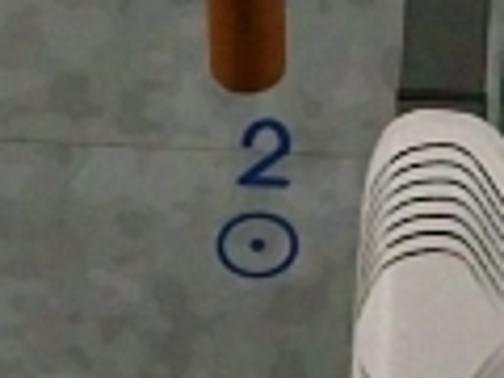

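>>> move(
  arm2={"target": [0.0374, 0.1352, 0.8993, 0.1045, 0.9945, 0, 0], "speed": 0.04},
  arm3={"target": [0.1274, -0.0346, 0.8993, 0, 0, 0.9945, 0.1045], "speed": 0.04},
  arm4={"target": [0.023, -0.503, 0.860, 0, 0, 1, 0], "speed": 0.08},
)

>>> wait(
  seconds=2.5,
  cameras=["cam_front"],
)

>>> zoom_image(
  camera="cam_front",
  region=[300, 20, 400, 110],
)

Scene clock: 808.17 s.
Joint torques (N m): arm1=[-0.63 -17.15 -4.65 -2.19 0.15 -0.4 0.02] | arm2=[-7 -25.24 -5.54 -6.55 -1.34 -5.46 -0.33] | arm3=[5.06 -27.37 -2.78 -7.47 4.73 2.55 0.44] | arm4=[0.23 -16.94 5.89 0.99 -0.28 0.09 0.1]
Motor temperatures (°C): arm1=[36 40 32 34 39 46 44] | arm2=[31 35 32 33 41 42 40] | arm3=[36 40 30 31 38 48 40] | arm4=[35 37 34 33 36 48 42]
Flange force (N): arm1=[1.0 -5.4 5.5] | arm2=[-1.0 -18.3 -3.2] | arm3=[1.4 -15.1 -3.5] | arm4=[1.9 0.7 -4.2]
move: arm2 done; arm3 done; arm4 done
Joint velocities: within noise
arm1: as last shown
arm1.index_mcp_current_ma: -4
arm1.index_abd_current_ma: 2
arm1.index_pip_current_ma: 10
arm1.index_dip_current_ma: 5
arm1.middle_mcp_current_ma: 2
arm1.middle_abd_current_ma: -1
arm1.middle_pip_current_ma: 0
arm1.ring_mcp_current_ma: 5
arm1.ring_abd_current_ma: 9
arm1.ring_pip_current_ma: 11
arm1.ring_dip_current_ma: 19
arm1.thumb_cmc_current_ma: -2
arm1.thumb_axl_current_ma: -3
arm1.thumb_mcp_current_ma: 0
arm1.thumb_ipl_current_ma: 1
arm2.joint_positions: joint1_rad=+1.672 joint2_rad=+1.356 joint3_rad=+0.416 joint4_rad=+1.773 joint5_rad=+1.389 joint6_rad=-0.574 joint7_rad=-0.580 hand_index_mcp=+0.960 hand_index_abd=+0.000 hand_index_pip=+0.559 hand_index_dip=-0.919 hand_middle_mcp=+0.965 hand_middle_abd=+0.003 hand_middle_pip=+0.559 hand_middle_dip=-0.919 hand_ring_mcp=+0.970 hand_ring_abd=+0.004 hand_ring_pip=+0.559 hand_ring_dip=-0.919 hand_thumb_cmc=-0.803 hand_thumb_axl=+0.677 hand_thumb_mcp=+0.222 hand_thumb_ipl=+0.168 hand_current_limit=+0.400 hand_speed=-0.600
arm2.joint_status: not commanded
arm2.hand_state: blocked,goal,goal,goal,blocked,goal,goal,goal,blocked,goal,goal,goal,goal,goal,goal,goal
arm2.index_mcp_current_ma: 199
arm2.index_abd_current_ma: -1
arm2.index_pip_current_ma: 9
arm2.index_dip_current_ma: 6
arm2.middle_mcp_current_ma: 237
arm2.middle_abd_current_ma: 5
arm2.middle_pip_current_ma: -10
arm2.middle_dip_current_ma: 2
arm2.ring_mcp_current_ma: 247
arm2.ring_abd_current_ma: 13
arm2.ring_pip_current_ma: 5
arm2.ring_dip_current_ma: 6
arm2.thumb_cmc_current_ma: -5
arm2.thumb_axl_current_ma: 5
arm2.thumb_mcp_current_ma: -14
arm2.thumb_ipl_current_ma: -4
arm2.hand_goal_index_mcp: 0.914
arm2.hand_goal_index_abd: 0.000
arm2.hand_goal_index_pip: 0.560
arm2.hand_goal_index_dip: -0.920
arm2.hand_goal_middle_mcp: 0.914
arm2.hand_goal_middle_abd: 0.000
arm2.hand_goal_middle_pip: 0.560
arm2.hand_goal_middle_dip: -0.920
arm2.hand_goal_ring_mcp: 0.914
arm2.hand_goal_ring_abd: 0.000
arm2.hand_goal_ring_pip: 0.560
arm2.hand_goal_ring_dip: -0.920
arm2.hand_goal_thumb_cmc: -0.800
arm2.hand_goal_thumb_axl: 0.678
arm2.hand_goal_thumb_mcp: 0.226
arm2.hand_goal_thumb_ipl: 0.168
arm2.hand: x=+0.0374 y=+0.1352 z=+0.8993 quat_wxyz=(+0.104, +0.995, +0.000, +0.000)
arm2.hand_target: x=+0.0374 y=+0.1352 z=+0.8993 quat_wxyz=(+0.104, +0.995, +0.000, +0.000)
arm2.hand_status: done (0.000 m and 0.0 deg from the pose sent, 0.009 m and 0.0 deg at the start)
arm3.joint_positions: joint1_rad=-1.219 joint2_rad=+1.515 joint3_rad=-0.870 joint4_rad=+1.671 joint5_rad=+1.797 joint6_rad=+0.973 joint7_rad=+4.145 hand_index_mcp=+1.000 hand_index_abd=+0.000 hand_index_pip=+0.562 hand_index_dip=-0.911 hand_middle_mcp=+1.000 hand_middle_abd=-0.001 hand_middle_pip=+0.562 hand_middle_dip=-0.909 hand_ring_mcp=+1.000 hand_ring_abd=-0.012 hand_ring_pip=+0.564 hand_ring_dip=-0.911 hand_thumb_cmc=-0.803 hand_thumb_axl=+0.677 hand_thumb_mcp=+0.212 hand_thumb_ipl=+0.168 hand_current_limit=+0.400 hand_speed=-0.600
arm3.joint_status: not commanded
arm3.hand_state: blocked,goal,goal,goal,blocked,goal,goal,goal,blocked,goal,goal,goal,goal,goal,goal,goal
arm3.index_mcp_current_ma: 14
arm3.index_abd_current_ma: 3
arm3.index_pip_current_ma: 15
arm3.index_dip_current_ma: -12
arm3.middle_mcp_current_ma: 13
arm3.middle_abd_current_ma: -2
arm3.middle_pip_current_ma: 11
arm3.middle_dip_current_ma: -6
arm3.ring_mcp_current_ma: 9
arm3.ring_abd_current_ma: 4
arm3.ring_pip_current_ma: 4
arm3.ring_dip_current_ma: 0
arm3.thumb_cmc_current_ma: -7
arm3.thumb_axl_current_ma: -1
arm3.thumb_mcp_current_ma: -7
arm3.thumb_ipl_current_ma: -6
arm3.hand_goal_index_mcp: 0.914
arm3.hand_goal_index_abd: 0.000
arm3.hand_goal_index_pip: 0.560
arm3.hand_goal_index_dip: -0.920
arm3.hand_goal_middle_mcp: 0.914
arm3.hand_goal_middle_abd: 0.000
arm3.hand_goal_middle_pip: 0.560
arm3.hand_goal_middle_dip: -0.920
arm3.hand_goal_ring_mcp: 0.914
arm3.hand_goal_ring_abd: 0.000
arm3.hand_goal_ring_pip: 0.560
arm3.hand_goal_ring_dip: -0.920
arm3.hand_goal_thumb_cmc: -0.800
arm3.hand_goal_thumb_axl: 0.678
arm3.hand_goal_thumb_mcp: 0.226
arm3.hand_goal_thumb_ipl: 0.168
arm3.hand: x=+0.1274 y=-0.0346 z=+0.8993 quat_wxyz=(+0.000, +0.000, -0.995, -0.105)
arm3.hand_target: x=+0.1274 y=-0.0346 z=+0.8993 quat_wxyz=(+0.000, +0.000, -0.995, -0.105)
arm3.hand_status: done (0.000 m and 0.0 deg from the pose sent, 0.009 m and 0.0 deg at the start)
arm4.joint_positions: joint1_rad=+2.005 joint2_rad=+1.809 joint3_rad=+1.122 joint4_rad=+1.630 joint5_rad=-1.862 joint6_rad=+1.154 joint7_rad=+2.842 hand_index_mcp=+0.143 hand_index_abd=-0.003 hand_index_pip=-0.486 hand_index_dip=+0.004 hand_middle_mcp=+0.749 hand_middle_abd=+0.001 hand_middle_pip=+0.571 hand_middle_dip=+0.700 hand_ring_mcp=+0.140 hand_ring_abd=+0.012 hand_ring_pip=-0.487 hand_ring_dip=+0.006 hand_thumb_cmc=-0.799 hand_thumb_axl=+0.677 hand_thumb_mcp=+0.219 hand_thumb_ipl=+0.168 hand_current_limit=+0.400 hand_speed=-0.600
arm4.joint_status: not commanded
arm4.hand_state: blocked,goal,goal,goal,goal,goal,goal,goal,blocked,goal,goal,goal,goal,goal,goal,goal
arm4.index_mcp_current_ma: 38
arm4.index_abd_current_ma: 10
arm4.index_pip_current_ma: -1
arm4.index_dip_current_ma: 7
arm4.middle_mcp_current_ma: 4
arm4.middle_abd_current_ma: -6
arm4.middle_pip_current_ma: -16
arm4.middle_dip_current_ma: 15
arm4.ring_mcp_current_ma: 33
arm4.ring_abd_current_ma: 19
arm4.ring_pip_current_ma: 10
arm4.ring_dip_current_ma: 4
arm4.thumb_cmc_current_ma: 6
arm4.thumb_axl_current_ma: 4
arm4.thumb_mcp_current_ma: -4
arm4.thumb_ipl_current_ma: 5
arm4.hand_goal_index_mcp: 0.100
arm4.hand_goal_index_abd: 0.000
arm4.hand_goal_index_pip: -0.500
arm4.hand_goal_index_dip: 0.000
arm4.hand_goal_middle_mcp: 0.754
arm4.hand_goal_middle_abd: 0.000
arm4.hand_goal_middle_pip: 0.576
arm4.hand_goal_middle_dip: 0.696
arm4.hand_goal_ring_mcp: 0.100
arm4.hand_goal_ring_abd: 0.000
arm4.hand_goal_ring_pip: -0.500
arm4.hand_goal_ring_dip: 0.000
arm4.hand_goal_thumb_cmc: -0.800
arm4.hand_goal_thumb_axl: 0.678
arm4.hand_goal_thumb_mcp: 0.226
arm4.hand_goal_thumb_ipl: 0.168
arm4.hand: x=+0.0230 y=-0.5030 z=+0.8600 quat_wxyz=(+0.000, +0.000, +1.000, +0.000)
arm4.hand_target: x=+0.0230 y=-0.5030 z=+0.8600 quat_wxyz=(+0.000, +0.000, +1.000, +0.000)
arm4.hand_status: done (0.000 m and 0.0 deg from the pose sent, 0.020 m and 0.0 deg at the start)
pictures: none

Scene clock: 810.67 s.
Joint torques (N m): arm1=[-0.63 -17.09 -4.66 -2.19 0.18 -0.39 0.01] | arm2=[-6.98 -25.53 -5.45 -6.56 -1.45 -5.43 -0.45] | arm3=[5.28 -27.63 -2.51 -7.49 4.69 2.78 0.44] | arm4=[0.18 -16.98 5.92 0.97 -0.27 0.08 0.03]
Motor temperatures (°C): arm1=[36 40 32 34 39 46 44] | arm2=[31 35 32 33 41 42 40] | arm3=[36 40 30 31 38 48 40] | arm4=[35 37 34 33 36 48 42]
Flange force (N): arm1=[0.8 -5.1 5.1] | arm2=[-1.0 -18.7 -2.6] | arm3=[1.8 -15.3 -3.0] | arm4=[2.2 0.5 -4.1]
Joint velocities: within noise
arm1.joint_positions: joint1_rad=+0.420 joint2_rad=+0.918 joint3_rad=-0.573 joint4_rad=+2.248 joint5_rad=+2.162 joint6_rad=+0.227 joint7_rad=+5.096 hand_index_mcp=+0.912 hand_index_abd=-0.008 hand_index_pip=+0.936 hand_index_dip=+0.709 hand_middle_mcp=+0.913 hand_middle_abd=-0.008 hand_middle_pip=+0.930 hand_middle_dip=+0.708 hand_ring_mcp=+0.914 hand_ring_abd=+0.005 hand_ring_pip=+0.923 hand_ring_dip=+0.699 hand_thumb_cmc=-0.800 hand_thumb_axl=+0.677 hand_thumb_mcp=+0.212 hand_thumb_ipl=+0.168 hand_current_limit=+0.400 hand_speed=-0.600
arm1.joint_status: not commanded
arm1.hand_state: goal,goal,goal,goal,goal,goal,goal,goal,goal,goal,blocked,goal,goal,goal,goal,goal
arm1.index_mcp_current_ma: -8
arm1.index_abd_current_ma: 13
arm1.index_pip_current_ma: 11
arm1.index_dip_current_ma: -2
arm1.middle_mcp_current_ma: 5
arm1.middle_abd_current_ma: 6
arm1.middle_pip_current_ma: 8
arm1.middle_dip_current_ma: 3
arm1.ring_mcp_current_ma: 4
arm1.ring_abd_current_ma: 0
arm1.ring_pip_current_ma: 9
arm1.ring_dip_current_ma: 9
arm1.thumb_cmc_current_ma: -1
arm1.thumb_axl_current_ma: -5
arm1.thumb_mcp_current_ma: -2
arm1.thumb_ipl_current_ma: 4
arm1.hand_goal_index_mcp: 0.914
arm1.hand_goal_index_abd: 0.000
arm1.hand_goal_index_pip: 0.950
arm1.hand_goal_index_dip: 0.696
arm1.hand_goal_middle_mcp: 0.914
arm1.hand_goal_middle_abd: 0.000
arm1.hand_goal_middle_pip: 0.950
arm1.hand_goal_middle_dip: 0.696
arm1.hand_goal_ring_mcp: 0.914
arm1.hand_goal_ring_abd: 0.000
arm1.hand_goal_ring_pip: 0.950
arm1.hand_goal_ring_dip: 0.696
arm1.hand_goal_thumb_cmc: -0.800
arm1.hand_goal_thumb_axl: 0.678
arm1.hand_goal_thumb_mcp: 0.226
arm1.hand_goal_thumb_ipl: 0.168
arm1.hand: x=-0.7200 y=+0.1000 z=+1.0500 quat_wxyz=(-0.156, -0.988, +0.000, +0.000)
arm1.hand_target: x=-0.7200 y=+0.1000 z=+1.0500 quat_wxyz=(-0.156, -0.988, +0.000, +0.000)
arm1.hand_status: not commanded
arm2.joint_positions: joint1_rad=+1.672 joint2_rad=+1.356 joint3_rad=+0.416 joint4_rad=+1.773 joint5_rad=+1.389 joint6_rad=-0.574 joint7_rad=-0.580 hand_index_mcp=+0.960 hand_index_abd=-0.002 hand_index_pip=+0.560 hand_index_dip=-0.919 hand_middle_mcp=+0.965 hand_middle_abd=+0.001 hand_middle_pip=+0.559 hand_middle_dip=-0.919 hand_ring_mcp=+0.970 hand_ring_abd=+0.002 hand_ring_pip=+0.559 hand_ring_dip=-0.919 hand_thumb_cmc=-0.803 hand_thumb_axl=+0.677 hand_thumb_mcp=+0.222 hand_thumb_ipl=+0.168 hand_current_limit=+0.400 hand_speed=-0.600
arm2.joint_status: not commanded
arm2.hand_state: blocked,goal,goal,goal,blocked,goal,goal,goal,blocked,goal,goal,goal,goal,goal,goal,goal
arm2.index_mcp_current_ma: 202
arm2.index_abd_current_ma: -13
arm2.index_pip_current_ma: 10
arm2.index_dip_current_ma: 2
arm2.middle_mcp_current_ma: 237
arm2.middle_abd_current_ma: -5
arm2.middle_pip_current_ma: -4
arm2.middle_dip_current_ma: 4
arm2.ring_mcp_current_ma: 253
arm2.ring_abd_current_ma: 7
arm2.ring_pip_current_ma: 2
arm2.ring_dip_current_ma: 5
arm2.thumb_cmc_current_ma: -4
arm2.thumb_axl_current_ma: 9
arm2.thumb_mcp_current_ma: -14
arm2.thumb_ipl_current_ma: -6
arm2.hand_goal_index_mcp: 0.914
arm2.hand_goal_index_abd: 0.000
arm2.hand_goal_index_pip: 0.560
arm2.hand_goal_index_dip: -0.920
arm2.hand_goal_middle_mcp: 0.914
arm2.hand_goal_middle_abd: 0.000
arm2.hand_goal_middle_pip: 0.560
arm2.hand_goal_middle_dip: -0.920
arm2.hand_goal_ring_mcp: 0.914
arm2.hand_goal_ring_abd: 0.000
arm2.hand_goal_ring_pip: 0.560
arm2.hand_goal_ring_dip: -0.920
arm2.hand_goal_thumb_cmc: -0.800
arm2.hand_goal_thumb_axl: 0.678
arm2.hand_goal_thumb_mcp: 0.226
arm2.hand_goal_thumb_ipl: 0.168
arm2.hand: x=+0.0374 y=+0.1352 z=+0.8993 quat_wxyz=(+0.105, +0.995, +0.000, +0.000)
arm2.hand_target: x=+0.0374 y=+0.1352 z=+0.8993 quat_wxyz=(+0.105, +0.995, +0.000, +0.000)
arm2.hand_status: done (0.000 m and 0.0 deg from the pose sent, 0.009 m and 0.0 deg at the start)
arm3.joint_positions: joint1_rad=-1.219 joint2_rad=+1.515 joint3_rad=-0.870 joint4_rad=+1.671 joint5_rad=+1.797 joint6_rad=+0.973 joint7_rad=+4.145 hand_index_mcp=+1.000 hand_index_abd=-0.001 hand_index_pip=+0.562 hand_index_dip=-0.911 hand_middle_mcp=+1.000 hand_middle_abd=-0.001 hand_middle_pip=+0.562 hand_middle_dip=-0.909 hand_ring_mcp=+1.000 hand_ring_abd=-0.012 hand_ring_pip=+0.564 hand_ring_dip=-0.911 hand_thumb_cmc=-0.803 hand_thumb_axl=+0.677 hand_thumb_mcp=+0.212 hand_thumb_ipl=+0.168 hand_current_limit=+0.400 hand_speed=-0.600
arm3.joint_status: not commanded
arm3.hand_state: blocked,goal,goal,goal,blocked,goal,goal,goal,blocked,goal,goal,goal,goal,goal,goal,goal
arm3.index_mcp_current_ma: 11
arm3.index_abd_current_ma: 10
arm3.index_pip_current_ma: 6
arm3.index_dip_current_ma: -11
arm3.middle_mcp_current_ma: 24
arm3.middle_abd_current_ma: 0
arm3.middle_pip_current_ma: 6
arm3.middle_dip_current_ma: -7
arm3.ring_mcp_current_ma: 4
arm3.ring_abd_current_ma: 5
arm3.ring_pip_current_ma: 4
arm3.ring_dip_current_ma: -6
arm3.thumb_cmc_current_ma: -6
arm3.thumb_axl_current_ma: -2
arm3.thumb_mcp_current_ma: -7
arm3.thumb_ipl_current_ma: -4
arm3.hand_goal_index_mcp: 0.914
arm3.hand_goal_index_abd: 0.000
arm3.hand_goal_index_pip: 0.560
arm3.hand_goal_index_dip: -0.920
arm3.hand_goal_middle_mcp: 0.914
arm3.hand_goal_middle_abd: 0.000
arm3.hand_goal_middle_pip: 0.560
arm3.hand_goal_middle_dip: -0.920
arm3.hand_goal_ring_mcp: 0.914
arm3.hand_goal_ring_abd: 0.000
arm3.hand_goal_ring_pip: 0.560
arm3.hand_goal_ring_dip: -0.920
arm3.hand_goal_thumb_cmc: -0.800
arm3.hand_goal_thumb_axl: 0.678
arm3.hand_goal_thumb_mcp: 0.226
arm3.hand_goal_thumb_ipl: 0.168
arm3.hand: x=+0.1274 y=-0.0346 z=+0.8993 quat_wxyz=(+0.000, +0.000, -0.995, -0.104)
arm3.hand_target: x=+0.1274 y=-0.0346 z=+0.8993 quat_wxyz=(+0.000, +0.000, -0.995, -0.104)
arm3.hand_status: done (0.000 m and 0.0 deg from the pose sent, 0.009 m and 0.0 deg at the start)
arm4.joint_positions: joint1_rad=+2.005 joint2_rad=+1.809 joint3_rad=+1.122 joint4_rad=+1.630 joint5_rad=-1.862 joint6_rad=+1.154 joint7_rad=+2.842 hand_index_mcp=+0.143 hand_index_abd=-0.003 hand_index_pip=-0.486 hand_index_dip=+0.004 hand_middle_mcp=+0.749 hand_middle_abd=+0.001 hand_middle_pip=+0.571 hand_middle_dip=+0.700 hand_ring_mcp=+0.140 hand_ring_abd=+0.012 hand_ring_pip=-0.487 hand_ring_dip=+0.006 hand_thumb_cmc=-0.799 hand_thumb_axl=+0.677 hand_thumb_mcp=+0.219 hand_thumb_ipl=+0.168 hand_current_limit=+0.400 hand_speed=-0.600
arm4.joint_status: not commanded
arm4.hand_state: blocked,goal,goal,goal,goal,goal,goal,goal,blocked,goal,goal,goal,goal,goal,goal,goal
arm4.index_mcp_current_ma: 34
arm4.index_abd_current_ma: 7
arm4.index_pip_current_ma: 15
arm4.index_dip_current_ma: 10
arm4.middle_mcp_current_ma: -2
arm4.middle_abd_current_ma: 13
arm4.middle_pip_current_ma: -2
arm4.middle_dip_current_ma: 4
arm4.ring_mcp_current_ma: 33
arm4.ring_abd_current_ma: 23
arm4.ring_pip_current_ma: 3
arm4.ring_dip_current_ma: 8
arm4.thumb_cmc_current_ma: 15
arm4.thumb_axl_current_ma: 5
arm4.thumb_mcp_current_ma: -7
arm4.thumb_ipl_current_ma: -5
arm4.hand_goal_index_mcp: 0.100
arm4.hand_goal_index_abd: 0.000
arm4.hand_goal_index_pip: -0.500
arm4.hand_goal_index_dip: 0.000
arm4.hand_goal_middle_mcp: 0.754
arm4.hand_goal_middle_abd: 0.000
arm4.hand_goal_middle_pip: 0.576
arm4.hand_goal_middle_dip: 0.696
arm4.hand_goal_ring_mcp: 0.100
arm4.hand_goal_ring_abd: 0.000
arm4.hand_goal_ring_pip: -0.500
arm4.hand_goal_ring_dip: 0.000
arm4.hand_goal_thumb_cmc: -0.800
arm4.hand_goal_thumb_axl: 0.678
arm4.hand_goal_thumb_mcp: 0.226
arm4.hand_goal_thumb_ipl: 0.168
arm4.hand: x=+0.0230 y=-0.5030 z=+0.8600 quat_wxyz=(+0.000, +0.000, +1.000, +0.000)
arm4.hand_target: x=+0.0230 y=-0.5030 z=+0.8600 quat_wxyz=(+0.000, +0.000, +1.000, +0.000)
arm4.hand_status: done (0.000 m and 0.0 deg from the pose sent, 0.020 m and 0.0 deg at the start)
wait: 2.50 s; at rest by 0.27 s

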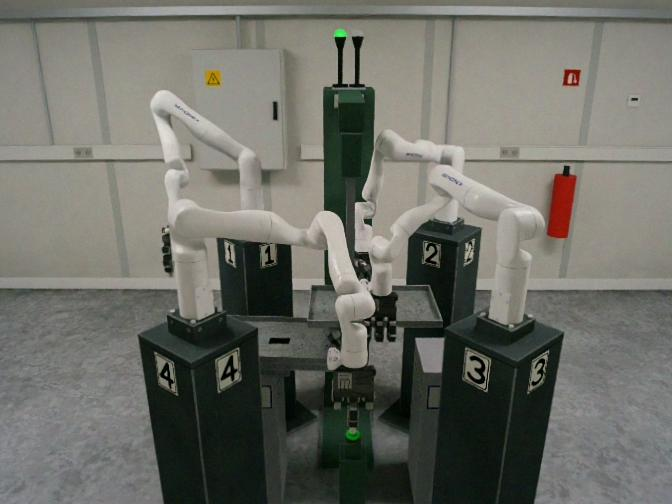

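Scaled by 5.040.

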